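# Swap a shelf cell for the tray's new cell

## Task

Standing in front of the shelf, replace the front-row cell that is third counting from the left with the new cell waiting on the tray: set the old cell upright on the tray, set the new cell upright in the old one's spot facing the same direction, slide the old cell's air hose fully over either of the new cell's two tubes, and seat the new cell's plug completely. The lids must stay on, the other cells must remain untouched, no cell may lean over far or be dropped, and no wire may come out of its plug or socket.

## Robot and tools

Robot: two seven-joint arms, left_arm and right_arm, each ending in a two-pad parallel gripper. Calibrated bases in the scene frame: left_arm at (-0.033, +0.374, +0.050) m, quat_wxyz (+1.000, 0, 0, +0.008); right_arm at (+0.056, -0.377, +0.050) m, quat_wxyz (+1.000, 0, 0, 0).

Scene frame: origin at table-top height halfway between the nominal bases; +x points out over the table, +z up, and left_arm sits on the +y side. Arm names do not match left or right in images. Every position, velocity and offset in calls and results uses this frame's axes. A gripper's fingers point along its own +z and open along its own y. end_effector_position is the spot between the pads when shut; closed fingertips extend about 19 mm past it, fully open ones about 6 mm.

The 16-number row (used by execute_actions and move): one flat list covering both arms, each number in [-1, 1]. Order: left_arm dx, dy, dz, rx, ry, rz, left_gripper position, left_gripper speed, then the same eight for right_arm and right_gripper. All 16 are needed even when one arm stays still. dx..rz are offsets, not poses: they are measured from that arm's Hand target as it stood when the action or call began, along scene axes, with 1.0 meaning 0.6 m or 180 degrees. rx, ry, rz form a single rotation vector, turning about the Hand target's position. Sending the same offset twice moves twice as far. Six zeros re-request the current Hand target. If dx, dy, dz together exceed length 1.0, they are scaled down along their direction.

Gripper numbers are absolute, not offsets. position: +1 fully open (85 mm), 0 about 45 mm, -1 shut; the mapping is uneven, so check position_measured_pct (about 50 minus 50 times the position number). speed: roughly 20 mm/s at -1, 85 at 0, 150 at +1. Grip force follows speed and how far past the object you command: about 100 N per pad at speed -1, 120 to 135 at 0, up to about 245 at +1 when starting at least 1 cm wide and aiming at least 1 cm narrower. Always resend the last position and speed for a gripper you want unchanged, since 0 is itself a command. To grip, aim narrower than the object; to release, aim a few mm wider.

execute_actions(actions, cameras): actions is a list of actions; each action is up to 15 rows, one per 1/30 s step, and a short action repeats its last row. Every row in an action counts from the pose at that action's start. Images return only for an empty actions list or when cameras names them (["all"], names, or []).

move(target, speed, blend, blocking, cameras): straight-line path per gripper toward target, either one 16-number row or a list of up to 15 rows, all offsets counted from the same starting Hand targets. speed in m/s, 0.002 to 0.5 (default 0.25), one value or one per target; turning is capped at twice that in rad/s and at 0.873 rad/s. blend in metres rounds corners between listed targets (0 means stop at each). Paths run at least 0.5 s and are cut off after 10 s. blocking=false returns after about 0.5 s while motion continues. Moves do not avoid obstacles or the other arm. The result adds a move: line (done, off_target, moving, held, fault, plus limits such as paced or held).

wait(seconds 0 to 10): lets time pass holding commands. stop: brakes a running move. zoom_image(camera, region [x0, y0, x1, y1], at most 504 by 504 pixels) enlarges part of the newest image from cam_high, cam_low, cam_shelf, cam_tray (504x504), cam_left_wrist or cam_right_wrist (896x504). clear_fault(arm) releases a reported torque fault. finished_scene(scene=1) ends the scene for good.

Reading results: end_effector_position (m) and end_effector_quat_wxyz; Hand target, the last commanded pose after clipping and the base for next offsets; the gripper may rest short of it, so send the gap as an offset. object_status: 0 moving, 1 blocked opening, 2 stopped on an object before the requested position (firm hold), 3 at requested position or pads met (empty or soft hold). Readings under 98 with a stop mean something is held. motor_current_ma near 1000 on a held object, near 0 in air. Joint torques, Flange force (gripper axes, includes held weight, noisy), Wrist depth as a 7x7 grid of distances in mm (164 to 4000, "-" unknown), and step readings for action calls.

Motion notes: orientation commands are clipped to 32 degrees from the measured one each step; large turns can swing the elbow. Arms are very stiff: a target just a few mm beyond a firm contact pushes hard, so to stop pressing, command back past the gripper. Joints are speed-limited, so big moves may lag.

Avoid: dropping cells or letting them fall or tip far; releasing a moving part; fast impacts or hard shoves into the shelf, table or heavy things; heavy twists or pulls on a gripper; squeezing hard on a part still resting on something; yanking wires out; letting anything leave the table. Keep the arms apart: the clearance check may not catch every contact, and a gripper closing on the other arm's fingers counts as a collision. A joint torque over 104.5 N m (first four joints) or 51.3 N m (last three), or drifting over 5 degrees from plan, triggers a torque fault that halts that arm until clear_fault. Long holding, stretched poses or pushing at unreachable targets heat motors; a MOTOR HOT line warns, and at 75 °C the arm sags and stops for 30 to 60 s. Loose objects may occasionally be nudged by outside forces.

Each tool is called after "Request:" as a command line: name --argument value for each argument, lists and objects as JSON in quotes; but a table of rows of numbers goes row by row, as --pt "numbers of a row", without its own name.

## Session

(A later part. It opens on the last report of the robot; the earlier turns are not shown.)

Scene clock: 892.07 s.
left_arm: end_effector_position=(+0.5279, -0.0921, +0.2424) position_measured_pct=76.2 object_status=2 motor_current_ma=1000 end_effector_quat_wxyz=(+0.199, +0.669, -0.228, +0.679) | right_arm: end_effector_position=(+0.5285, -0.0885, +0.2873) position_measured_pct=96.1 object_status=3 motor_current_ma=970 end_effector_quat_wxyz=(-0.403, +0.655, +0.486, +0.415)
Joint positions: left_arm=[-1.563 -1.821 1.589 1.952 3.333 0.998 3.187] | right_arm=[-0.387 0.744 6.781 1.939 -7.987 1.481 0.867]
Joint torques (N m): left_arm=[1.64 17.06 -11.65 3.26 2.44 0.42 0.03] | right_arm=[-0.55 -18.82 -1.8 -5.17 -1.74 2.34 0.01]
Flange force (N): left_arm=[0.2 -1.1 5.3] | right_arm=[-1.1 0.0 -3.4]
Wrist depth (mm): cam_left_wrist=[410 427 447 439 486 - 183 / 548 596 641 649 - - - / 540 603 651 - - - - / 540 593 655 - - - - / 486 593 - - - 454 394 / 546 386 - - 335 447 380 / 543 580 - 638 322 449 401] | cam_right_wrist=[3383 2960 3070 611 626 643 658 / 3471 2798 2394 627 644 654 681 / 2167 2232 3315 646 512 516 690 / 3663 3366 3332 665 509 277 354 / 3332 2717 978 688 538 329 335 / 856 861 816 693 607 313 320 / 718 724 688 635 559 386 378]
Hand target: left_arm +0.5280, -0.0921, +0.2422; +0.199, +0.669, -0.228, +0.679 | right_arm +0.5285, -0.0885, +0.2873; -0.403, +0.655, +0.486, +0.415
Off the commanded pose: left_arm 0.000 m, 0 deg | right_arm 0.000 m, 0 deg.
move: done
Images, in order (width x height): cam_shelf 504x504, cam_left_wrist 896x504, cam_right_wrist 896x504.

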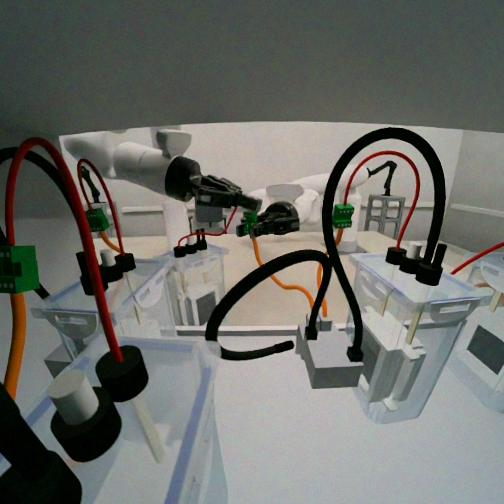

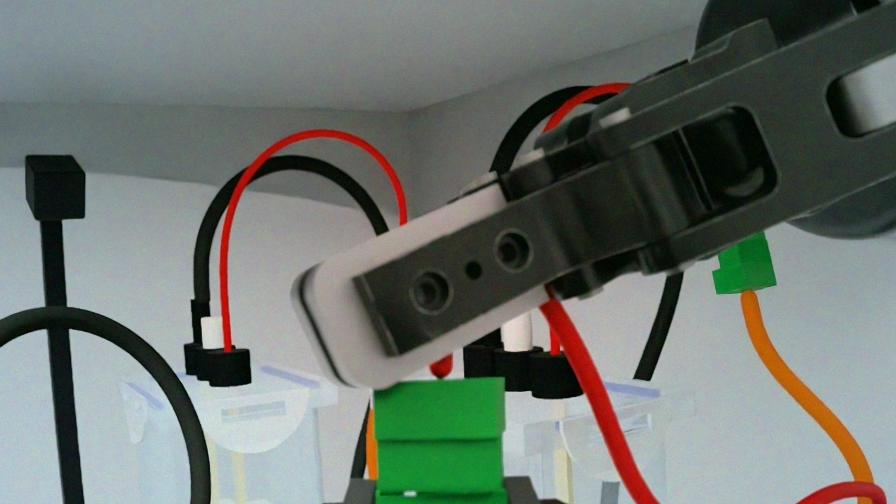

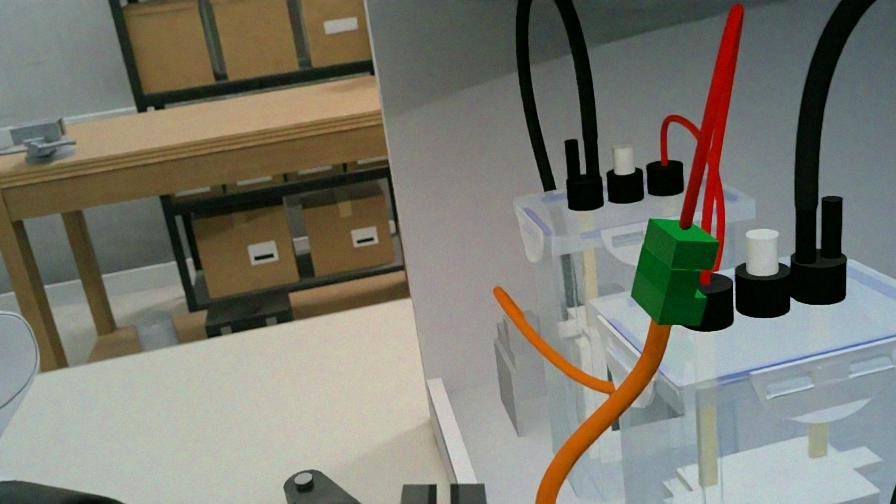

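Request:
move --target '[0,0,0,0,0,-0.0444,-0.75,-1, 0,0,0.0035,0,0,0,-0.929412,-1]' --speed 0.03 --cameras '["cam_left_wrist","cam_shelf"]'

Request:
zoom_image --camera "cam_left_wrist" --region '[340, 304, 540, 504]'

Request:
zoom_image --camera "cam_shelf" --region '[242, 208, 266, 232]'

Scene clock: 896.20 s.
left_arm: end_effector_position=(+0.5280, -0.0921, +0.2422) position_measured_pct=76.2 object_status=2 motor_current_ma=1000 end_effector_quat_wxyz=(+0.245, +0.652, -0.274, +0.663) | right_arm: end_effector_position=(+0.5285, -0.0885, +0.2894) position_measured_pct=96.1 object_status=3 motor_current_ma=970 end_effector_quat_wxyz=(-0.403, +0.655, +0.486, +0.415)
Joint positions: left_arm=[-1.664 -1.844 1.566 1.955 3.358 1.235 3.21] | right_arm=[-0.388 0.739 6.782 1.938 -7.984 1.48 0.862]
Joint torques (N m): left_arm=[1.61 17.53 -11.01 3.41 2.78 0.33 0.04] | right_arm=[-0.59 -19.08 -1.84 -5.26 -1.75 2.33 0]
Flange force (N): left_arm=[-0.3 -2.3 5.1] | right_arm=[-1.8 0.3 -3.3]
Wrist depth (mm): cam_left_wrist=[414 431 448 441 454 198 - / 555 604 647 582 - - - / 570 604 672 - - - - / 552 630 - - - - 383 / 548 607 - - - 424 385 / 417 399 - - 472 417 385 / 536 406 - - 475 437 379] | cam_right_wrist=[3418 3014 3041 610 624 639 658 / 3471 2809 2411 630 647 660 679 / 2132 2188 3315 646 517 536 697 / 3725 3383 3349 664 507 278 354 / 246 2740 981 686 538 329 340 / 233 842 827 697 613 313 320 / 220 726 692 641 557 388 382]
Hand target: left_arm +0.5280, -0.0921, +0.2422; +0.245, +0.652, -0.274, +0.663 | right_arm +0.5285, -0.0885, +0.2894; -0.403, +0.655, +0.486, +0.415
Off the commanded pose: left_arm 0.000 m, 0 deg | right_arm 0.000 m, 0 deg.
move: done
Images, in order (width x height): cam_shelf 504x504, cam_left_wrist 896x504.

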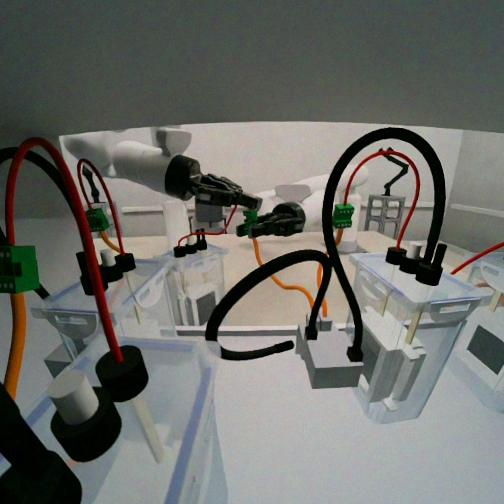

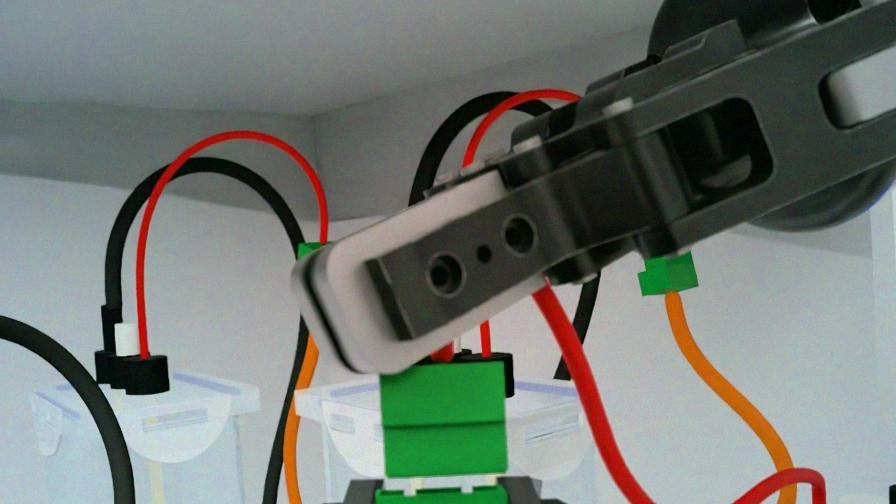

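Scaled by 2.520 from the camera's 896x504 image, which has a finer 1280x720 frame.

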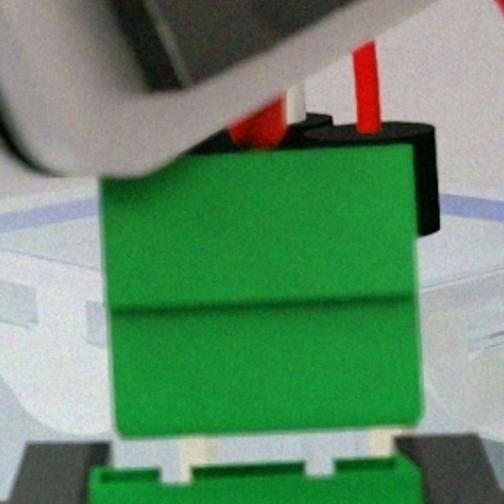

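Scaled by 21.000 from the camera's 504x504 image, which has a finer 720x720 frame.

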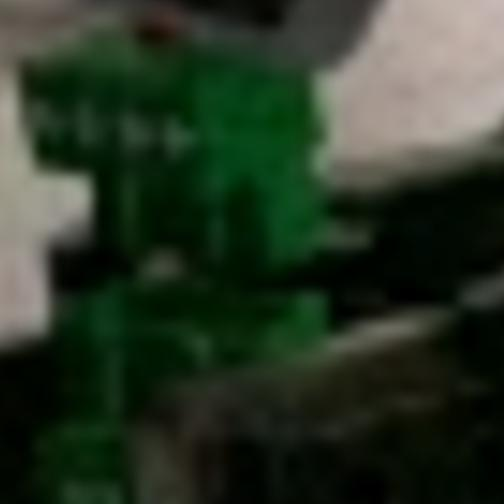

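Request:
move --pt "0 0 0 0 0 0 -0.75 -1 0.00187 0.0003 0 0 0 0 -0.929412 -1" --pt "0 0 0 0 0 0 -0.75 -1 0.00187 0.0003 -0.0057 0 0 0 -0.929412 -1" --speed 0.02 --cameras '["cam_left_wrist","cam_shelf"]'

Request:
zoom_image --camera "cam_left_wrist" --region '[370, 404, 520, 504]'

Request:
zoom_image --camera "cam_shelf" --region '[242, 208, 266, 232]'

Scene clock: 898.63 s.
left_arm: end_effector_position=(+0.5280, -0.0921, +0.2422) position_measured_pct=76.2 object_status=2 motor_current_ma=1000 end_effector_quat_wxyz=(+0.245, +0.652, -0.274, +0.663) | right_arm: end_effector_position=(+0.5296, -0.0883, +0.2860) position_measured_pct=96.1 object_status=3 motor_current_ma=970 end_effector_quat_wxyz=(-0.403, +0.655, +0.486, +0.415)
Joint positions: left_arm=[-1.664 -1.844 1.566 1.955 3.358 1.235 3.21] | right_arm=[-0.387 0.748 6.78 1.936 -7.988 1.481 0.868]
Joint torques (N m): left_arm=[1.66 17.64 -11.2 3.41 2.87 0.33 0.01] | right_arm=[-0.63 -18.98 -1.84 -5.14 -1.67 2.26 0.02]
Flange force (N): left_arm=[-0.5 -2.4 5.0] | right_arm=[-1.4 0.4 -3.5]
Wrist depth (mm): cam_left_wrist=[416 431 449 439 456 198 185 / 550 605 649 577 366 - - / 566 602 673 - - - - / 551 634 - - - - - / 550 620 - - - 423 385 / 415 400 - - 362 418 385 / 535 406 - 399 473 435 379] | cam_right_wrist=[3471 2973 3098 611 626 642 663 / 3400 2740 2326 631 647 656 677 / 2174 2232 3366 645 528 511 695 / 3725 3315 3383 666 499 275 351 / 245 2706 974 681 533 326 333 / 234 840 819 692 560 311 321 / 217 733 684 617 557 385 377]
Hand target: left_arm +0.5280, -0.0921, +0.2422; +0.245, +0.652, -0.274, +0.663 | right_arm +0.5296, -0.0883, +0.2860; -0.403, +0.655, +0.486, +0.415
Off the commanded pose: left_arm 0.000 m, 0 deg | right_arm 0.000 m, 0 deg.
move: done
Images, in order (width x height): cam_shelf 504x504, cam_left_wrist 896x504.

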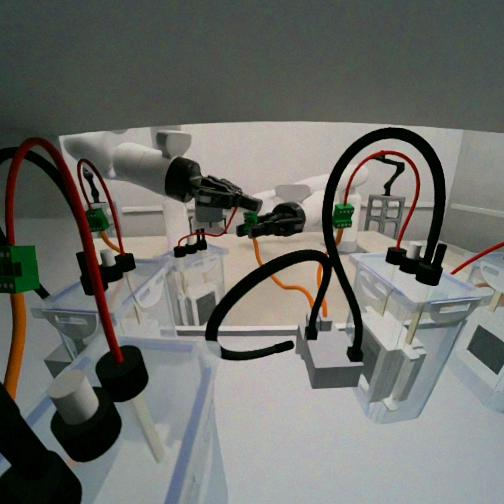

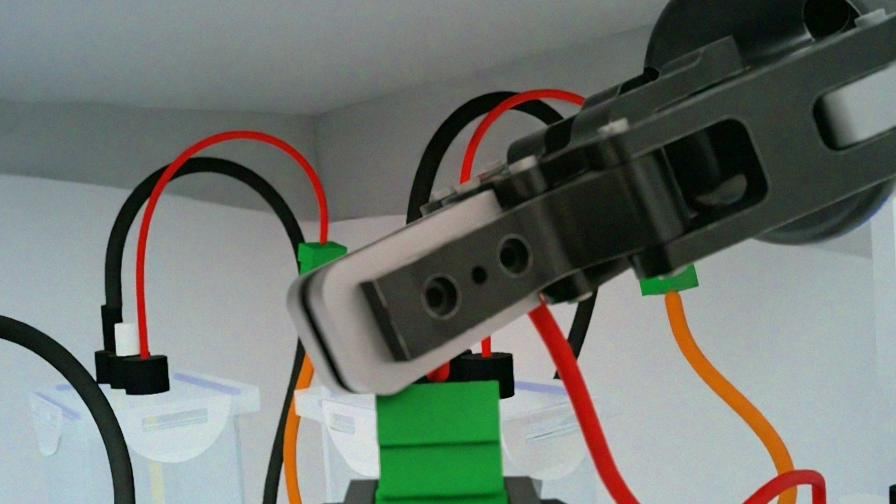

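Scaled by 3.360 from the camera's 896x504 image, which has a finer 1280x720 frame.

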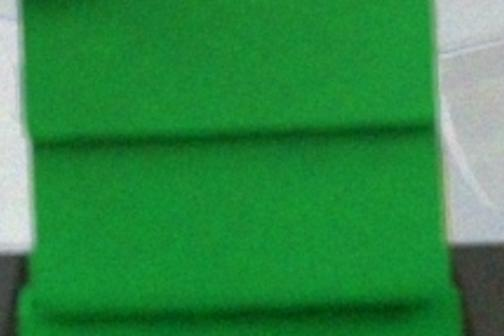

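Scaled by 21.000 from the camera's 504x504 image, which has a finer 720x720 frame.

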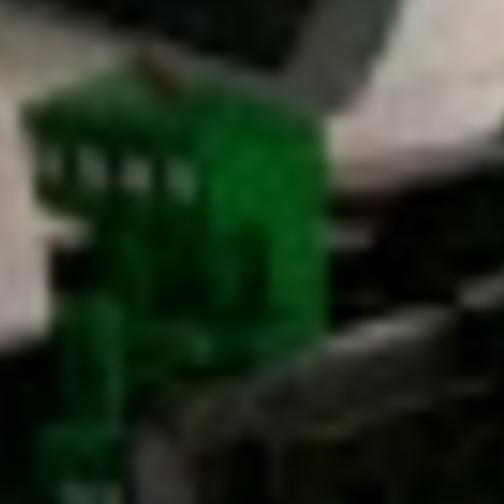

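Request:
move --target '[0,0,0,0,0,0,-0.75,-1, 0,0,-0.003,0,0,0,-0.929412,-1]' --speed 0.02 --cameras '["cam_left_wrist","cam_shelf"]'

Request:
zoom_image --camera "cam_left_wrist" --region '[370, 404, 520, 504]'

Request:
zoom_image --camera "cam_shelf" --region '[242, 208, 266, 232]'

Scene clock: 899.70 s.
left_arm: end_effector_position=(+0.5280, -0.0921, +0.2421) position_measured_pct=76.2 object_status=2 motor_current_ma=1000 end_effector_quat_wxyz=(+0.245, +0.652, -0.274, +0.663) | right_arm: end_effector_position=(+0.5296, -0.0884, +0.2842) position_measured_pct=96.1 object_status=3 motor_current_ma=970 end_effector_quat_wxyz=(-0.403, +0.655, +0.486, +0.415)
Joint positions: left_arm=[-1.664 -1.844 1.566 1.955 3.358 1.235 3.21] | right_arm=[-0.386 0.752 6.779 1.936 -7.99 1.482 0.873]
Joint torques (N m): left_arm=[2.13 21.74 -15.16 3.86 5.09 0.25 -0.02] | right_arm=[-1.56 -14.77 -2.07 -3.41 -0.34 0.62 0.02]
Flange force (N): left_arm=[-8.4 -2.5 3.8] | right_arm=[5.6 0.8 -7.5]
Wrist depth (mm): cam_left_wrist=[420 435 454 448 459 197 185 / 561 602 652 579 - - - / 567 604 672 565 - - - / 550 629 669 - - - - / 550 620 - - - 424 384 / 414 398 - - 354 426 385 / 537 407 - 567 474 437 378] | cam_right_wrist=[3435 3028 3098 611 627 642 658 / 3435 2717 2385 629 650 661 673 / 2153 2195 3266 647 544 510 696 / 3725 3418 3400 665 496 274 351 / 245 2774 976 681 533 324 331 / 234 847 819 691 559 312 322 / 217 737 684 618 557 391 376]
Hand target: left_arm +0.5280, -0.0921, +0.2422; +0.245, +0.652, -0.274, +0.663 | right_arm +0.5296, -0.0884, +0.2842; -0.403, +0.655, +0.486, +0.415
Off the commanded pose: left_arm 0.000 m, 0 deg | right_arm 0.000 m, 0 deg.
move: done
Images, in order (width x height): cam_shelf 504x504, cam_left_wrist 896x504.

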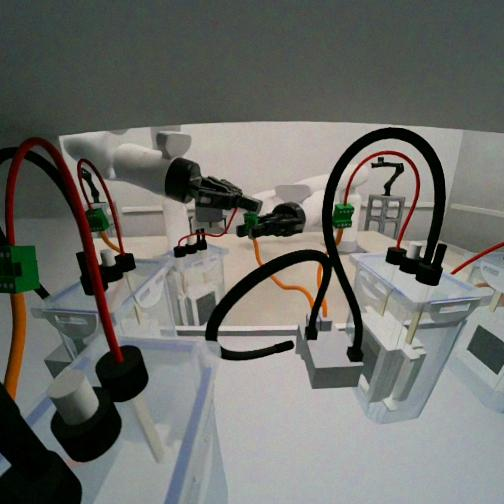

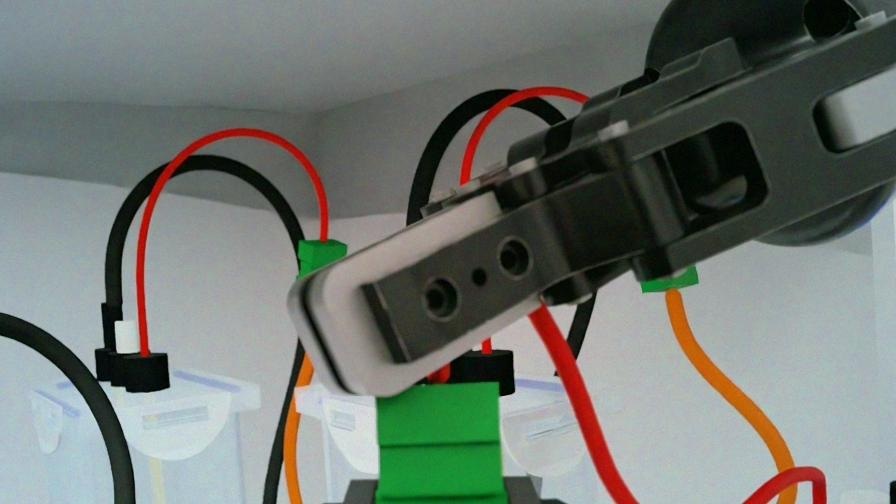

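Scaled by 3.360 from the camera's 896x504 image, which has a finer 1280x720 frame.

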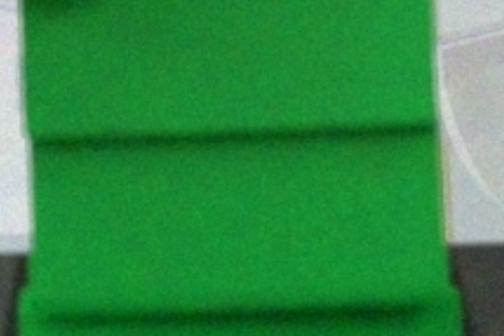

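Scaled by 21.000 from the camera's 504x504 image, which has a finer 720x720 frame.

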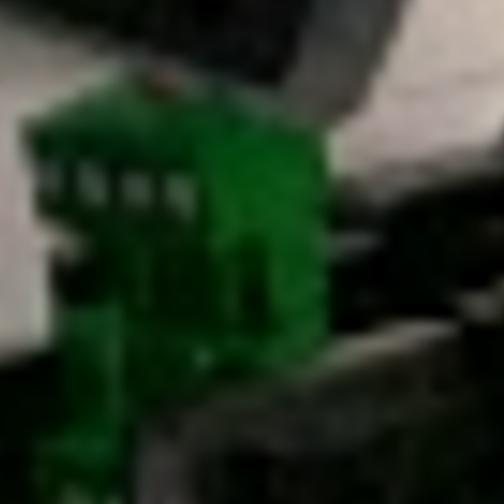

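Request:
move --target '[0,0,0,0,0,0,-0.75,-1, -0.00085,0.0008,0.001,0,0,0,-0.929412,-1]' --speed 0.02

Request:
move --target '[0,0,0,0,0,0,-0.75,-1, -0.00085,0.0008,0,0,0,0,-0.929412,-1]' --speed 0.02

Request:
move --target '[0,0,0,0,0,0,-0.75,-1, -0.00085,0.0008,0,0,0,0,-0.929412,-1]' --speed 0.02 --cameras '["cam_left_wrist","cam_shelf"]'

Request:
zoom_image --camera "cam_left_wrist" --region '[370, 404, 520, 504]'

Request:
zoom_image --camera "cam_shelf" --region '[242, 208, 266, 232]'

Scene clock: 901.37 s.
left_arm: end_effector_position=(+0.5280, -0.0921, +0.2422) position_measured_pct=76.2 object_status=2 motor_current_ma=1000 end_effector_quat_wxyz=(+0.245, +0.652, -0.274, +0.663) | right_arm: end_effector_position=(+0.5291, -0.0879, +0.2848) position_measured_pct=96.1 object_status=3 motor_current_ma=970 end_effector_quat_wxyz=(-0.403, +0.655, +0.486, +0.415)
Joint positions: left_arm=[-1.664 -1.844 1.566 1.955 3.358 1.235 3.21] | right_arm=[-0.387 0.75 6.779 1.938 -7.99 1.48 0.872]
Joint torques (N m): left_arm=[2.19 20.68 -14.11 3.39 4.46 0.35 0.01] | right_arm=[-1.76 -15.89 -2.32 -3.82 -0.6 1.19 -0.01]
Flange force (N): left_arm=[-6.3 -2.7 3.3] | right_arm=[3.5 1.1 -7.0]
Wrist depth (mm): cam_left_wrist=[418 435 451 447 459 198 185 / 559 607 648 578 - - - / 569 598 675 562 - - - / 550 631 668 - - - - / 557 617 - - - 424 385 / 413 400 - - 354 426 386 / 537 385 - 565 170 437 379] | cam_right_wrist=[3490 3070 3070 609 628 639 660 / 3435 2695 2360 625 646 658 677 / 2167 2195 3315 644 529 511 694 / 3704 3349 3418 668 499 275 350 / 244 2684 974 684 536 325 333 / 234 841 821 695 563 311 321 / 217 733 686 617 557 388 375]
Hand target: left_arm +0.5279, -0.0921, +0.2421; +0.245, +0.652, -0.274, +0.663 | right_arm +0.5291, -0.0879, +0.2848; -0.403, +0.655, +0.486, +0.415
Off the commanded pose: left_arm 0.000 m, 0 deg | right_arm 0.000 m, 0 deg.
move: done

Scene clock: 902.07 s.
left_arm: end_effector_position=(+0.5280, -0.0921, +0.2422) position_measured_pct=76.2 object_status=2 motor_current_ma=1000 end_effector_quat_wxyz=(+0.245, +0.652, -0.274, +0.663) | right_arm: end_effector_position=(+0.5286, -0.0874, +0.2848) position_measured_pct=96.1 object_status=3 motor_current_ma=970 end_effector_quat_wxyz=(-0.403, +0.655, +0.486, +0.415)
Joint positions: left_arm=[-1.664 -1.844 1.566 1.955 3.358 1.235 3.21] | right_arm=[-0.389 0.749 6.778 1.94 -7.991 1.48 0.873]
Joint torques (N m): left_arm=[2.46 21.42 -14.9 3.29 4.88 0.39 0] | right_arm=[-2.08 -15.12 -2.52 -3.56 -0.39 0.97 0]
Flange force (N): left_arm=[-7.6 -3.0 2.7] | right_arm=[4.7 1.2 -8.0]
Wrist depth (mm): cam_left_wrist=[418 436 456 445 458 198 185 / 561 607 652 580 - - - / 572 605 674 - - - - / 549 633 - - - - - / 557 619 - - - 425 385 / 414 398 - - 355 424 387 / 534 386 - 566 169 437 378] | cam_right_wrist=[3366 3055 3070 611 621 638 658 / 3490 2695 2318 627 643 659 677 / 2188 2240 3282 644 511 512 686 / 3643 3349 3366 662 500 275 351 / 244 2706 976 681 536 326 333 / 232 841 824 691 602 311 320 / 216 734 686 618 556 383 379]
Hand target: left_arm +0.5279, -0.0921, +0.2421; +0.245, +0.652, -0.274, +0.663 | right_arm +0.5286, -0.0874, +0.2848; -0.403, +0.655, +0.486, +0.415
Off the commanded pose: left_arm 0.000 m, 0 deg | right_arm 0.000 m, 0 deg.
move: done

Scene clock: 902.77 s.
left_arm: end_effector_position=(+0.5280, -0.0921, +0.2422) position_measured_pct=76.2 object_status=2 motor_current_ma=1000 end_effector_quat_wxyz=(+0.245, +0.652, -0.274, +0.663) | right_arm: end_effector_position=(+0.5281, -0.0869, +0.2848) position_measured_pct=96.1 object_status=3 motor_current_ma=970 end_effector_quat_wxyz=(-0.403, +0.655, +0.486, +0.415)
Joint positions: left_arm=[-1.664 -1.844 1.566 1.955 3.358 1.235 3.21] | right_arm=[-0.39 0.749 6.778 1.941 -7.992 1.479 0.874]
Joint torques (N m): left_arm=[2.69 21.95 -15.44 3.27 5.17 0.48 0.01] | right_arm=[-2.23 -14.61 -2.57 -3.36 -0.3 0.75 -0.01]
Flange force (N): left_arm=[-8.7 -3.2 2.7] | right_arm=[5.4 1.3 -8.8]
Wrist depth (mm): cam_left_wrist=[420 436 454 446 458 198 184 / 559 602 652 579 - - - / 570 598 676 - - - - / 551 632 - - - - - / 549 618 - - - 423 385 / 414 399 - - 353 424 386 / 534 408 - 567 477 437 377] | cam_right_wrist=[3453 3041 3128 608 622 644 657 / 3490 2763 2420 629 643 656 675 / 2181 2218 3282 644 507 508 692 / 3725 3383 3400 666 500 276 350 / 243 2717 978 681 536 323 332 / 232 846 823 691 606 310 320 / 216 737 691 635 556 385 380]
Hand target: left_arm +0.5280, -0.0921, +0.2421; +0.245, +0.652, -0.274, +0.663 | right_arm +0.5281, -0.0869, +0.2848; -0.403, +0.655, +0.486, +0.415
Off the commanded pose: left_arm 0.000 m, 0 deg | right_arm 0.000 m, 0 deg.
move: done
Images, in order (width x height): cam_shelf 504x504, cam_left_wrist 896x504.

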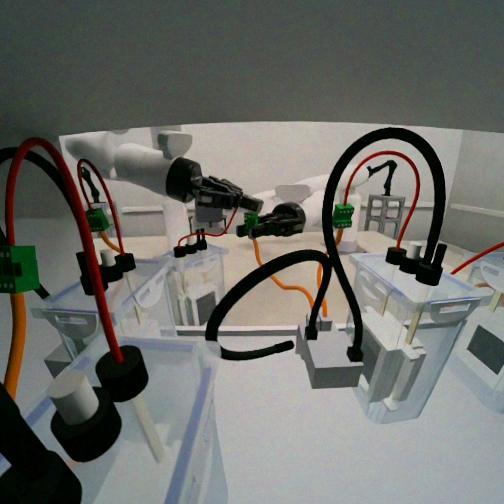

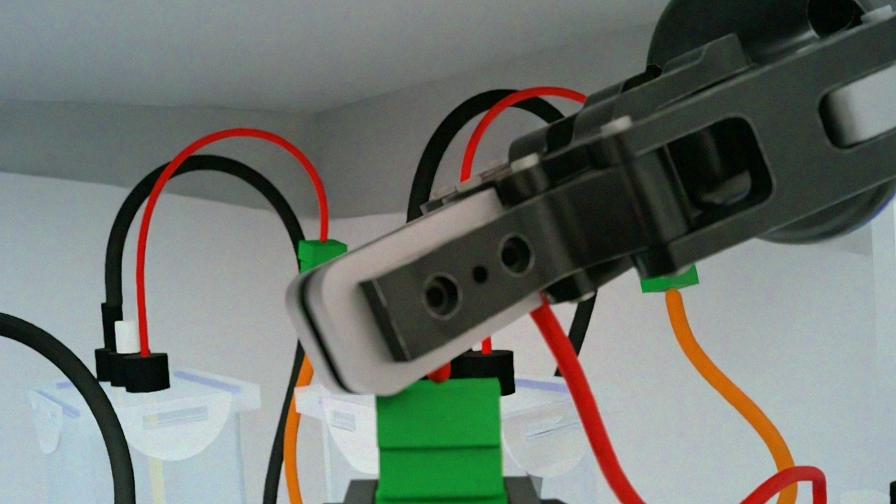

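Scaled by 3.360 from the camera's 896x504 image, which has a finer 1280x720 frame.

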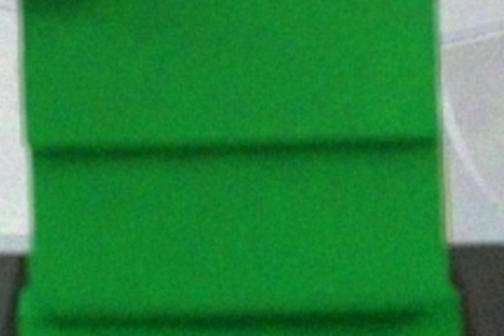

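Scaled by 21.000 from the camera's 504x504 image, which has a finer 720x720 frame.

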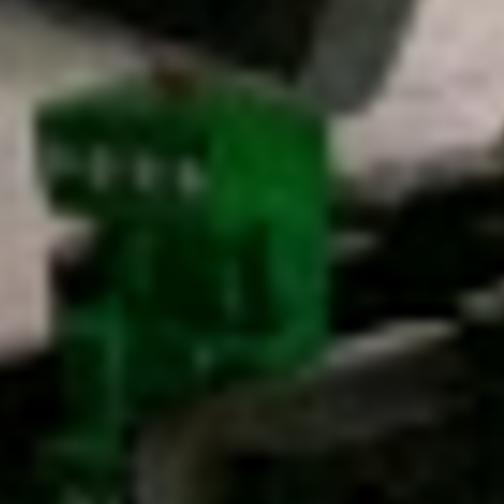

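Request:
move --target '[0,0,0,0,0,0,-0.75,-1, 0.0034,-0.0032,0,0,0,0,-0.929412,-1]' --speed 0.02

Request:
move --target '[0,0,0,0,0,0,-0.75,-1, 0.00085,-0.0008,0,0,0,0,-0.929412,-1]' --speed 0.02

Request:
move --target '[0,0,0,0,0,0,-0.75,-1, 0.00085,-0.0008,0,0,0,0,-0.929412,-1]' --speed 0.02 --cameras '["cam_left_wrist","cam_shelf"]'

Request:
zoom_image --camera "cam_left_wrist" --region '[370, 404, 520, 504]'

Request:
zoom_image --camera "cam_shelf" --region '[242, 208, 266, 232]'

Scene clock: 904.07 s.
left_arm: end_effector_position=(+0.5280, -0.0921, +0.2422) position_measured_pct=76.2 object_status=2 motor_current_ma=1000 end_effector_quat_wxyz=(+0.245, +0.652, -0.274, +0.663) | right_arm: end_effector_position=(+0.5301, -0.0888, +0.2848) position_measured_pct=96.1 object_status=3 motor_current_ma=970 end_effector_quat_wxyz=(-0.403, +0.655, +0.486, +0.415)
Joint positions: left_arm=[-1.664 -1.844 1.566 1.955 3.358 1.235 3.21] | right_arm=[-0.385 0.752 6.779 1.934 -7.989 1.482 0.87]
Joint torques (N m): left_arm=[1.59 19.79 -13.29 3.99 4.07 0.13 0] | right_arm=[-0.88 -16.67 -1.66 -4.16 -0.94 1.28 0.02]
Flange force (N): left_arm=[-4.8 -2.1 4.8] | right_arm=[2.6 0.4 -5.1]
Wrist depth (mm): cam_left_wrist=[418 435 453 445 457 198 185 / 561 606 651 579 367 - - / 569 597 674 390 - - - / 550 631 670 - - - - / 550 617 - - - 425 384 / 415 399 - - 355 427 387 / 533 388 - 569 475 437 379] | cam_right_wrist=[3435 3014 3070 612 623 646 653 / 3435 2751 2402 631 646 662 673 / 2153 2232 3266 645 545 512 693 / 3684 3383 3366 666 500 274 352 / 245 2774 972 684 535 325 332 / 234 845 817 694 560 312 322 / 218 735 681 617 560 393 376]
Hand target: left_arm +0.5280, -0.0921, +0.2422; +0.245, +0.652, -0.274, +0.663 | right_arm +0.5301, -0.0888, +0.2848; -0.403, +0.655, +0.486, +0.415
Off the commanded pose: left_arm 0.000 m, 0 deg | right_arm 0.000 m, 0 deg.
move: done

Scene clock: 904.77 s.
left_arm: end_effector_position=(+0.5280, -0.0921, +0.2422) position_measured_pct=76.2 object_status=2 motor_current_ma=1000 end_effector_quat_wxyz=(+0.245, +0.652, -0.274, +0.663) | right_arm: end_effector_position=(+0.5306, -0.0893, +0.2848) position_measured_pct=96.1 object_status=3 motor_current_ma=970 end_effector_quat_wxyz=(-0.403, +0.655, +0.486, +0.415)
Joint positions: left_arm=[-1.664 -1.844 1.566 1.955 3.358 1.235 3.21] | right_arm=[-0.383 0.752 6.779 1.933 -7.988 1.483 0.869]
Joint torques (N m): left_arm=[1.39 19.37 -12.75 4.11 3.85 0.07 0] | right_arm=[-0.47 -17.15 -1.47 -4.37 -1.08 1.35 0.01]
Flange force (N): left_arm=[-3.9 -2.0 5.3] | right_arm=[1.9 0.1 -4.2]
Wrist depth (mm): cam_left_wrist=[417 435 452 446 458 199 186 / 564 604 651 580 367 - - / 572 602 673 391 - - - / 549 634 670 - - - - / 550 620 - - - 423 385 / 415 399 - - 355 426 385 / 536 387 - 567 475 437 379] | cam_right_wrist=[3490 3028 3113 612 627 646 658 / 3527 2729 2385 630 649 662 672 / 2167 2181 3282 646 603 509 696 / 3603 3418 3418 666 497 273 360 / 246 2740 975 682 533 325 332 / 235 848 820 694 611 313 321 / 219 731 687 619 556 381 375]
Hand target: left_arm +0.5280, -0.0921, +0.2422; +0.245, +0.652, -0.274, +0.663 | right_arm +0.5306, -0.0893, +0.2848; -0.403, +0.655, +0.486, +0.415
Off the commanded pose: left_arm 0.000 m, 0 deg | right_arm 0.000 m, 0 deg.
move: done

Scene clock: 905.47 s.
left_arm: end_effector_position=(+0.5280, -0.0921, +0.2422) position_measured_pct=76.2 object_status=2 motor_current_ma=1000 end_effector_quat_wxyz=(+0.245, +0.652, -0.274, +0.663) | right_arm: end_effector_position=(+0.5311, -0.0898, +0.2848) position_measured_pct=96.1 object_status=3 motor_current_ma=970 end_effector_quat_wxyz=(-0.403, +0.655, +0.486, +0.415)
Joint positions: left_arm=[-1.664 -1.844 1.566 1.955 3.358 1.235 3.21] | right_arm=[-0.382 0.753 6.779 1.931 -7.987 1.484 0.869]
Joint torques (N m): left_arm=[1.59 19.01 -12.53 3.92 3.65 0.18 0.01] | right_arm=[-0.46 -17.54 -1.48 -4.62 -1.26 1.49 0.02]
Flange force (N): left_arm=[-3.3 -2.3 5.3] | right_arm=[1.2 -0.2 -4.2]
Wrist depth (mm): cam_left_wrist=[416 431 449 444 454 201 186 / 560 606 647 579 366 - - / 570 598 673 390 - - - / 552 631 672 - - - - / 548 619 - - - 424 385 / 416 398 - - 355 425 386 / 536 407 - 567 475 438 380] | cam_right_wrist=[3527 3000 3142 617 623 644 658 / 3471 2809 2411 629 646 663 677 / 2167 2195 3282 646 601 508 697 / 3684 3383 3349 667 498 342 359 / 247 2740 969 684 539 325 332 / 236 841 818 691 605 313 322 / 218 718 680 616 554 382 376]
Hand target: left_arm +0.5280, -0.0921, +0.2422; +0.245, +0.652, -0.274, +0.663 | right_arm +0.5311, -0.0898, +0.2848; -0.403, +0.655, +0.486, +0.415
Off the commanded pose: left_arm 0.000 m, 0 deg | right_arm 0.000 m, 0 deg.
move: done
Images, in order (width x height): cam_shelf 504x504, cam_left_wrist 896x504.

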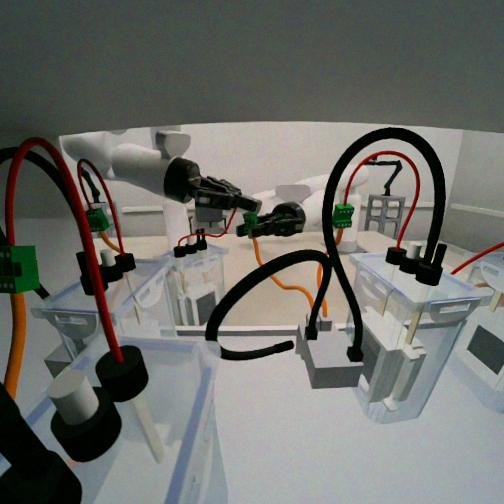

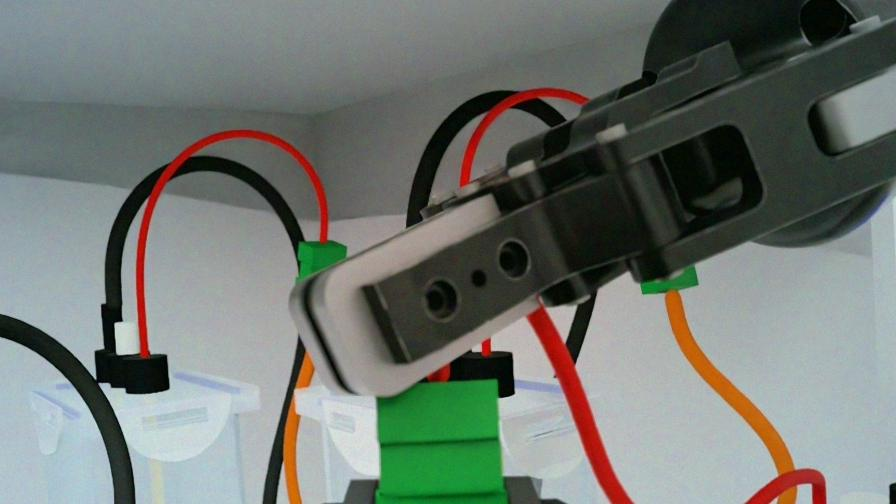

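Scaled by 3.360 from the camera's 896x504 image, which has a finer 1280x720 frame.

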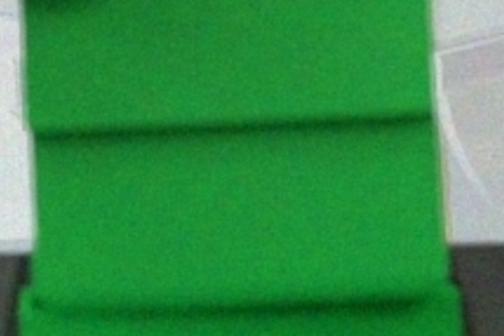

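Scaled by 21.000 from the camera's 504x504 image, which has a finer 720x720 frame.

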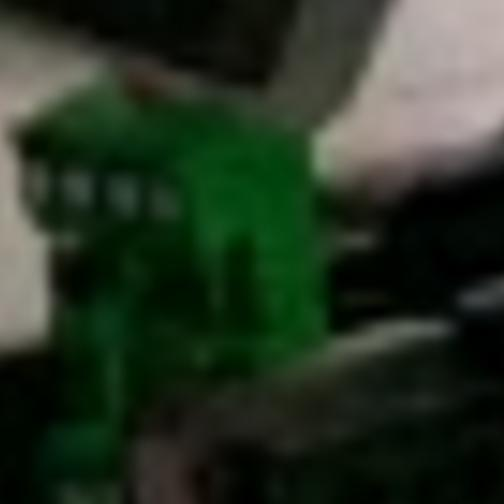

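Request:
move --target '[0,0,0,0,0,0,-0.75,-1, -0.001,0.0009,-0.005,0,0,0,-0.929412,-1]' --speed 0.02 --cameras '["cam_left_wrist","cam_shelf"]'

Request:
zoom_image --camera "cam_left_wrist" --region '[370, 404, 520, 504]'

Request:
zoom_image --camera "cam_shelf" --region '[242, 208, 266, 232]'

Scene clock: 907.13 s.
left_arm: end_effector_position=(+0.5280, -0.0921, +0.2420) position_measured_pct=76.2 object_status=2 motor_current_ma=1000 end_effector_quat_wxyz=(+0.245, +0.652, -0.274, +0.663) | right_arm: end_effector_position=(+0.5305, -0.0893, +0.2818) position_measured_pct=96.1 object_status=3 motor_current_ma=970 end_effector_quat_wxyz=(-0.403, +0.655, +0.486, +0.415)
Joint positions: left_arm=[-1.664 -1.844 1.566 1.955 3.358 1.235 3.21] | right_arm=[-0.382 0.759 6.777 1.934 -7.991 1.484 0.877]
Joint torques (N m): left_arm=[2.43 26.16 -19.39 4.08 7.46 0.02 -0.03] | right_arm=[-3.16 -10.2 -2.64 -1.28 1.38 -1 -0.02]
Flange force (N): left_arm=[-16.7 -2.5 1.0] | right_arm=[13.1 2.4 -12.1]
Wrist depth (mm): cam_left_wrist=[426 443 461 452 465 199 186 / 559 609 651 579 364 - - / 566 613 675 392 - - - / 550 633 666 - - - - / 549 620 - - - 423 384 / 415 398 - - 350 439 386 / 536 406 - 599 476 437 378] | cam_right_wrist=[3383 3055 3070 616 628 646 660 / 3527 2729 2420 628 647 664 675 / 2153 2188 3250 649 603 505 694 / 3789 3299 3435 668 496 272 357 / 247 2729 965 685 535 322 329 / 235 845 817 686 553 312 320 / 218 729 685 634 552 380 374]
Hand target: left_arm +0.5280, -0.0921, +0.2422; +0.245, +0.652, -0.274, +0.663 | right_arm +0.5305, -0.0893, +0.2818; -0.403, +0.655, +0.486, +0.415
Off the commanded pose: left_arm 0.000 m, 0 deg | right_arm 0.000 m, 0 deg.
move: done
Images, in order (width x height): cam_shelf 504x504, cam_left_wrist 896x504.

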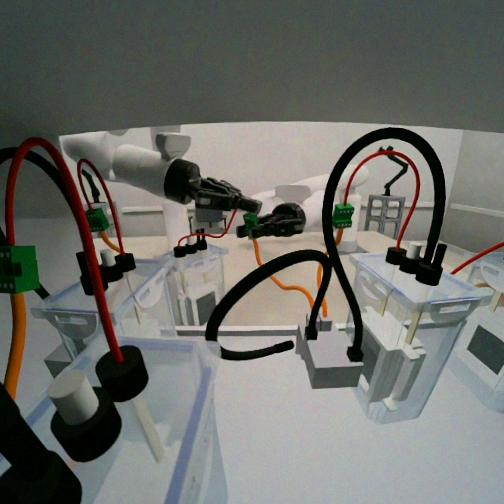

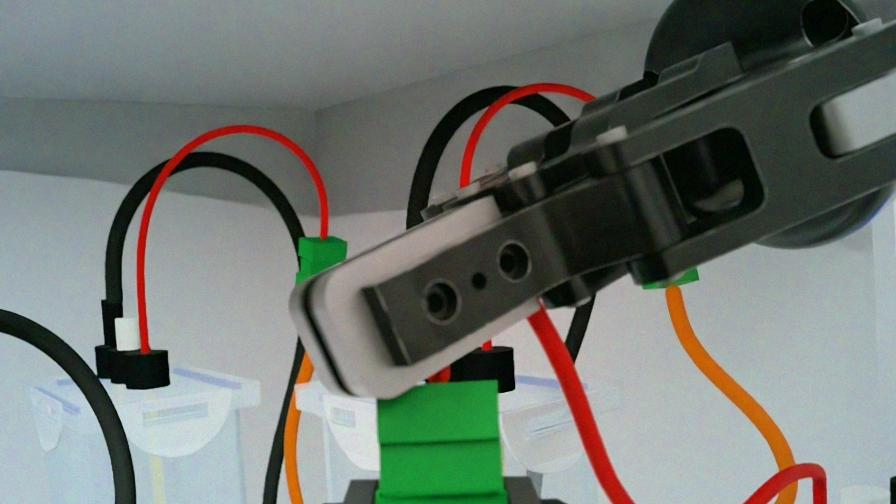

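Scaled by 3.360 from the camera's 896x504 image, which has a finer 1280x720 frame.

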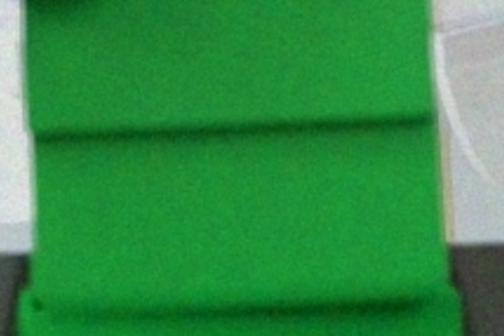

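Scaled by 21.000 from the camera's 504x504 image, which has a finer 720x720 frame.

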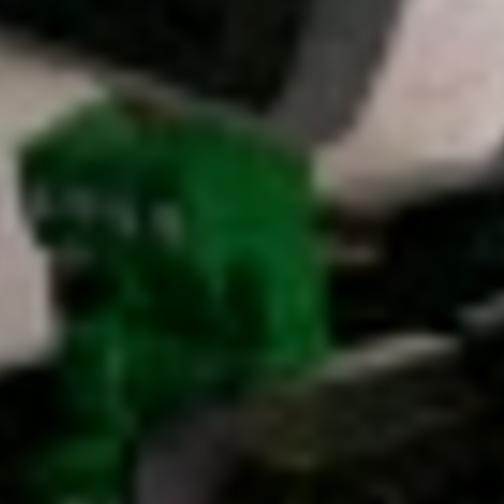

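Request:
move --target '[0,0,0,0,0,0,-0.75,-1, -0.0008,0.0007,0.010,0,0,0,-0.929412,-1]' --speed 0.03 --cameras '["all"]'

Request:
zoom_image --camera "cam_high" --region '[290, 200, 350, 260]'

Request:
zoom_image --camera "cam_low" --region '[290, 170, 350, 230]'

Request:
zoom_image --camera "cam_left_wrist" --region '[370, 404, 520, 504]'

Request:
zoom_image --camera "cam_shelf" --region '[242, 208, 266, 232]'

Request:
zoom_image --camera "cam_tray" --region '[205, 220, 255, 270]'

Scene clock: 908.93 s.
left_arm: end_effector_position=(+0.5280, -0.0921, +0.2424) position_measured_pct=76.2 object_status=2 motor_current_ma=1000 end_effector_quat_wxyz=(+0.245, +0.652, -0.274, +0.663) | right_arm: end_effector_position=(+0.5300, -0.0888, +0.2878) position_measured_pct=96.1 object_status=3 motor_current_ma=970 end_effector_quat_wxyz=(-0.403, +0.655, +0.486, +0.415)
Joint positions: left_arm=[-1.664 -1.844 1.566 1.955 3.358 1.235 3.21] | right_arm=[-0.386 0.745 6.781 1.933 -7.986 1.481 0.863]
Joint torques (N m): left_arm=[1.61 17.73 -11.17 3.41 2.89 0.32 0.05] | right_arm=[-0.6 -19.18 -1.79 -5.25 -1.76 2.3 0.01]
Flange force (N): left_arm=[-0.6 -2.3 5.0] | right_arm=[-1.8 0.4 -3.3]
Wrist depth (mm): cam_left_wrist=[412 429 447 437 450 199 185 / 552 603 652 580 199 - - / 568 612 675 - - - - / 549 630 - - - - - / 546 621 - - - 423 385 / 411 398 - - 367 424 386 / 539 407 - - 170 437 381] | cam_right_wrist=[3418 3000 3157 613 623 642 658 / 3453 2717 2351 627 646 661 677 / 2153 2263 3282 645 546 516 696 / 3663 3349 3349 666 500 276 352 / 246 2740 982 686 542 326 336 / 235 853 825 692 606 313 319 / 223 739 689 621 558 395 378]
Hand target: left_arm +0.5280, -0.0921, +0.2422; +0.245, +0.652, -0.274, +0.663 | right_arm +0.5300, -0.0888, +0.2878; -0.403, +0.655, +0.486, +0.415
Off the commanded pose: left_arm 0.000 m, 0 deg | right_arm 0.000 m, 0 deg.
move: done

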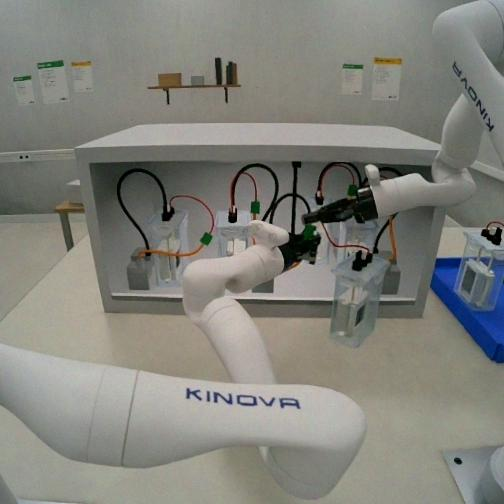

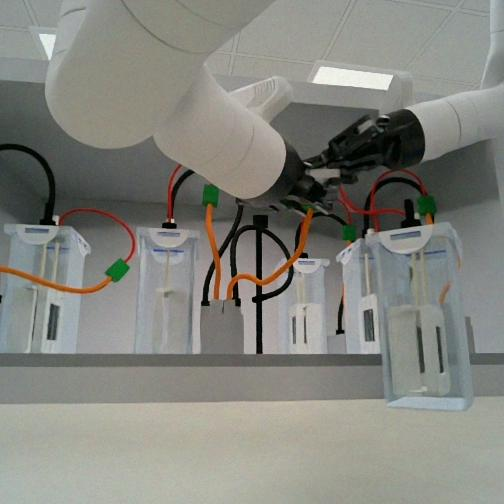

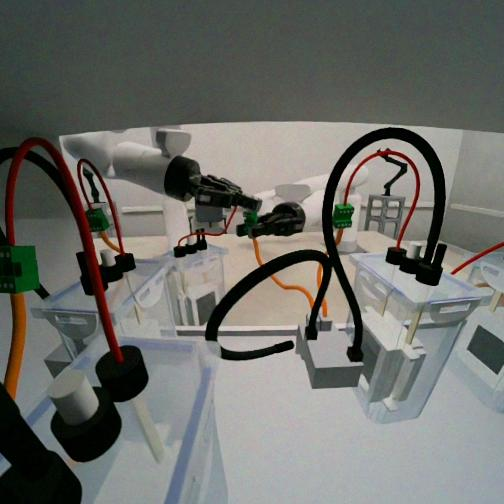

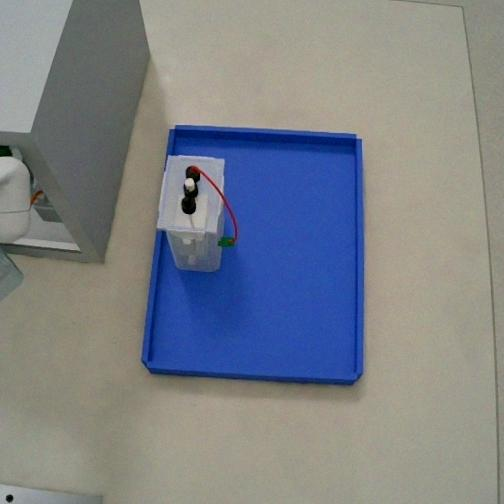

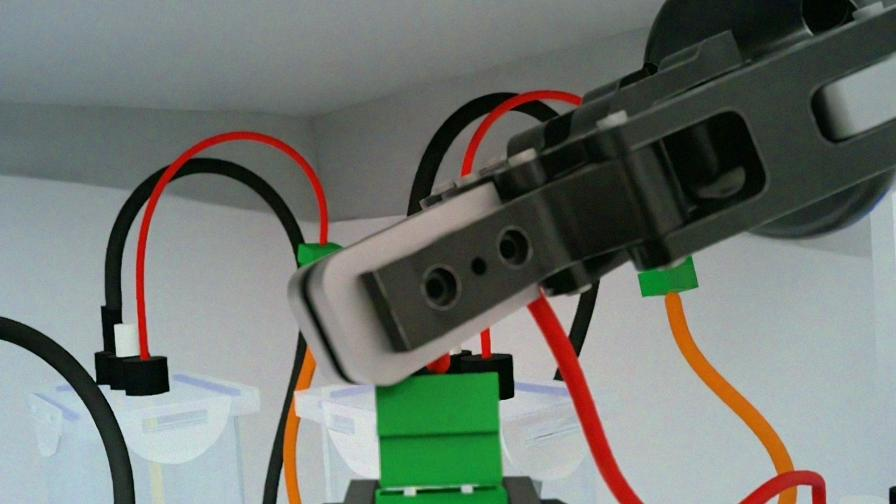

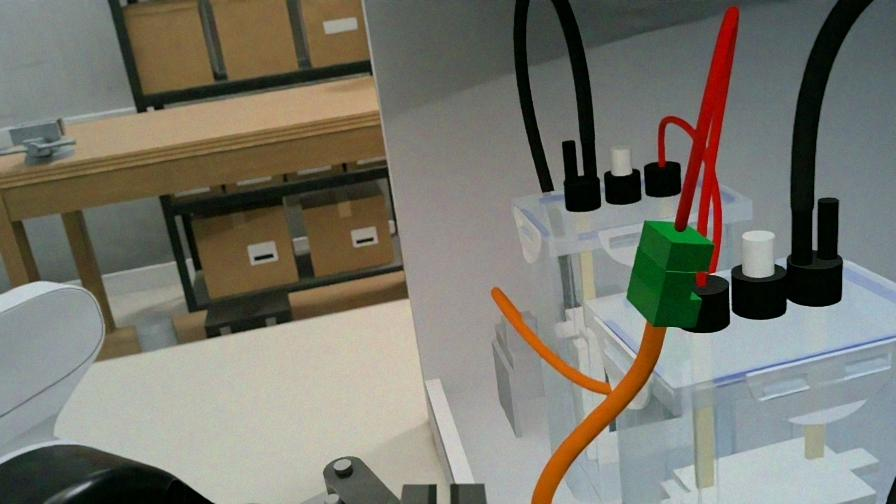

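Scaled by 8.400 from the camera's 504x504 image, which has a finer 720x720 frame.

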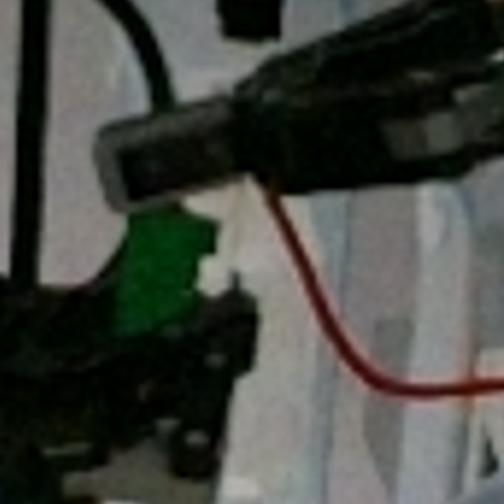

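Scaled by 8.400 from the camera's 504x504 image, which has a finer 720x720 frame.

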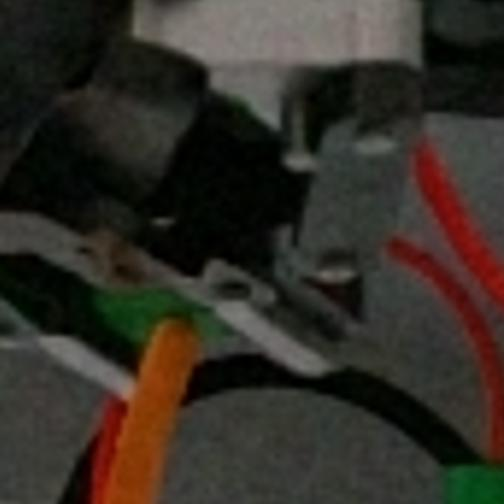

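Scaled by 3.360 from the camera's 896x504 image, which has a finer 1280x720 frame.

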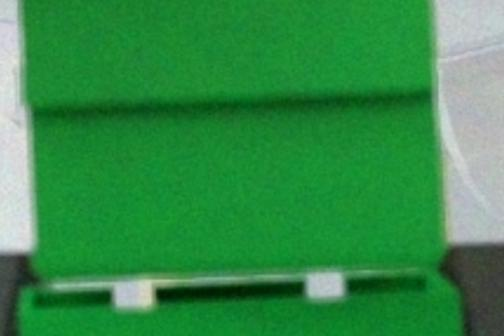

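Scaled by 21.000 from the camera's 504x504 image, which has a finer 720x720 frame.

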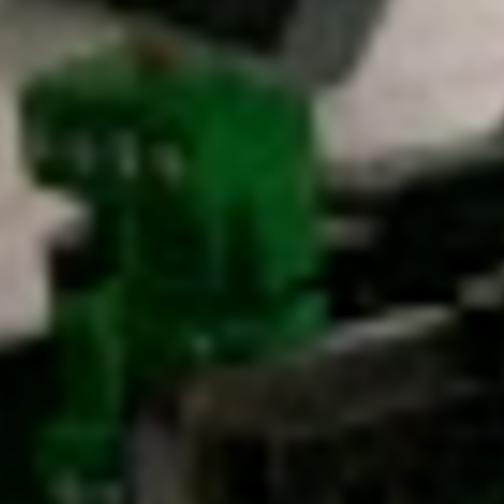

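Scaled by 10.080 from the camera's 504x504 image, which has a finer 720x720 frame.

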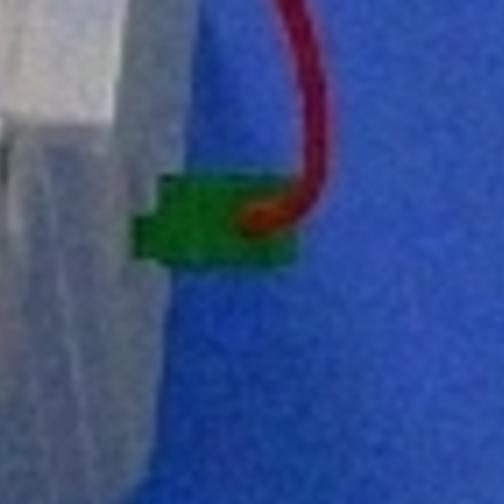

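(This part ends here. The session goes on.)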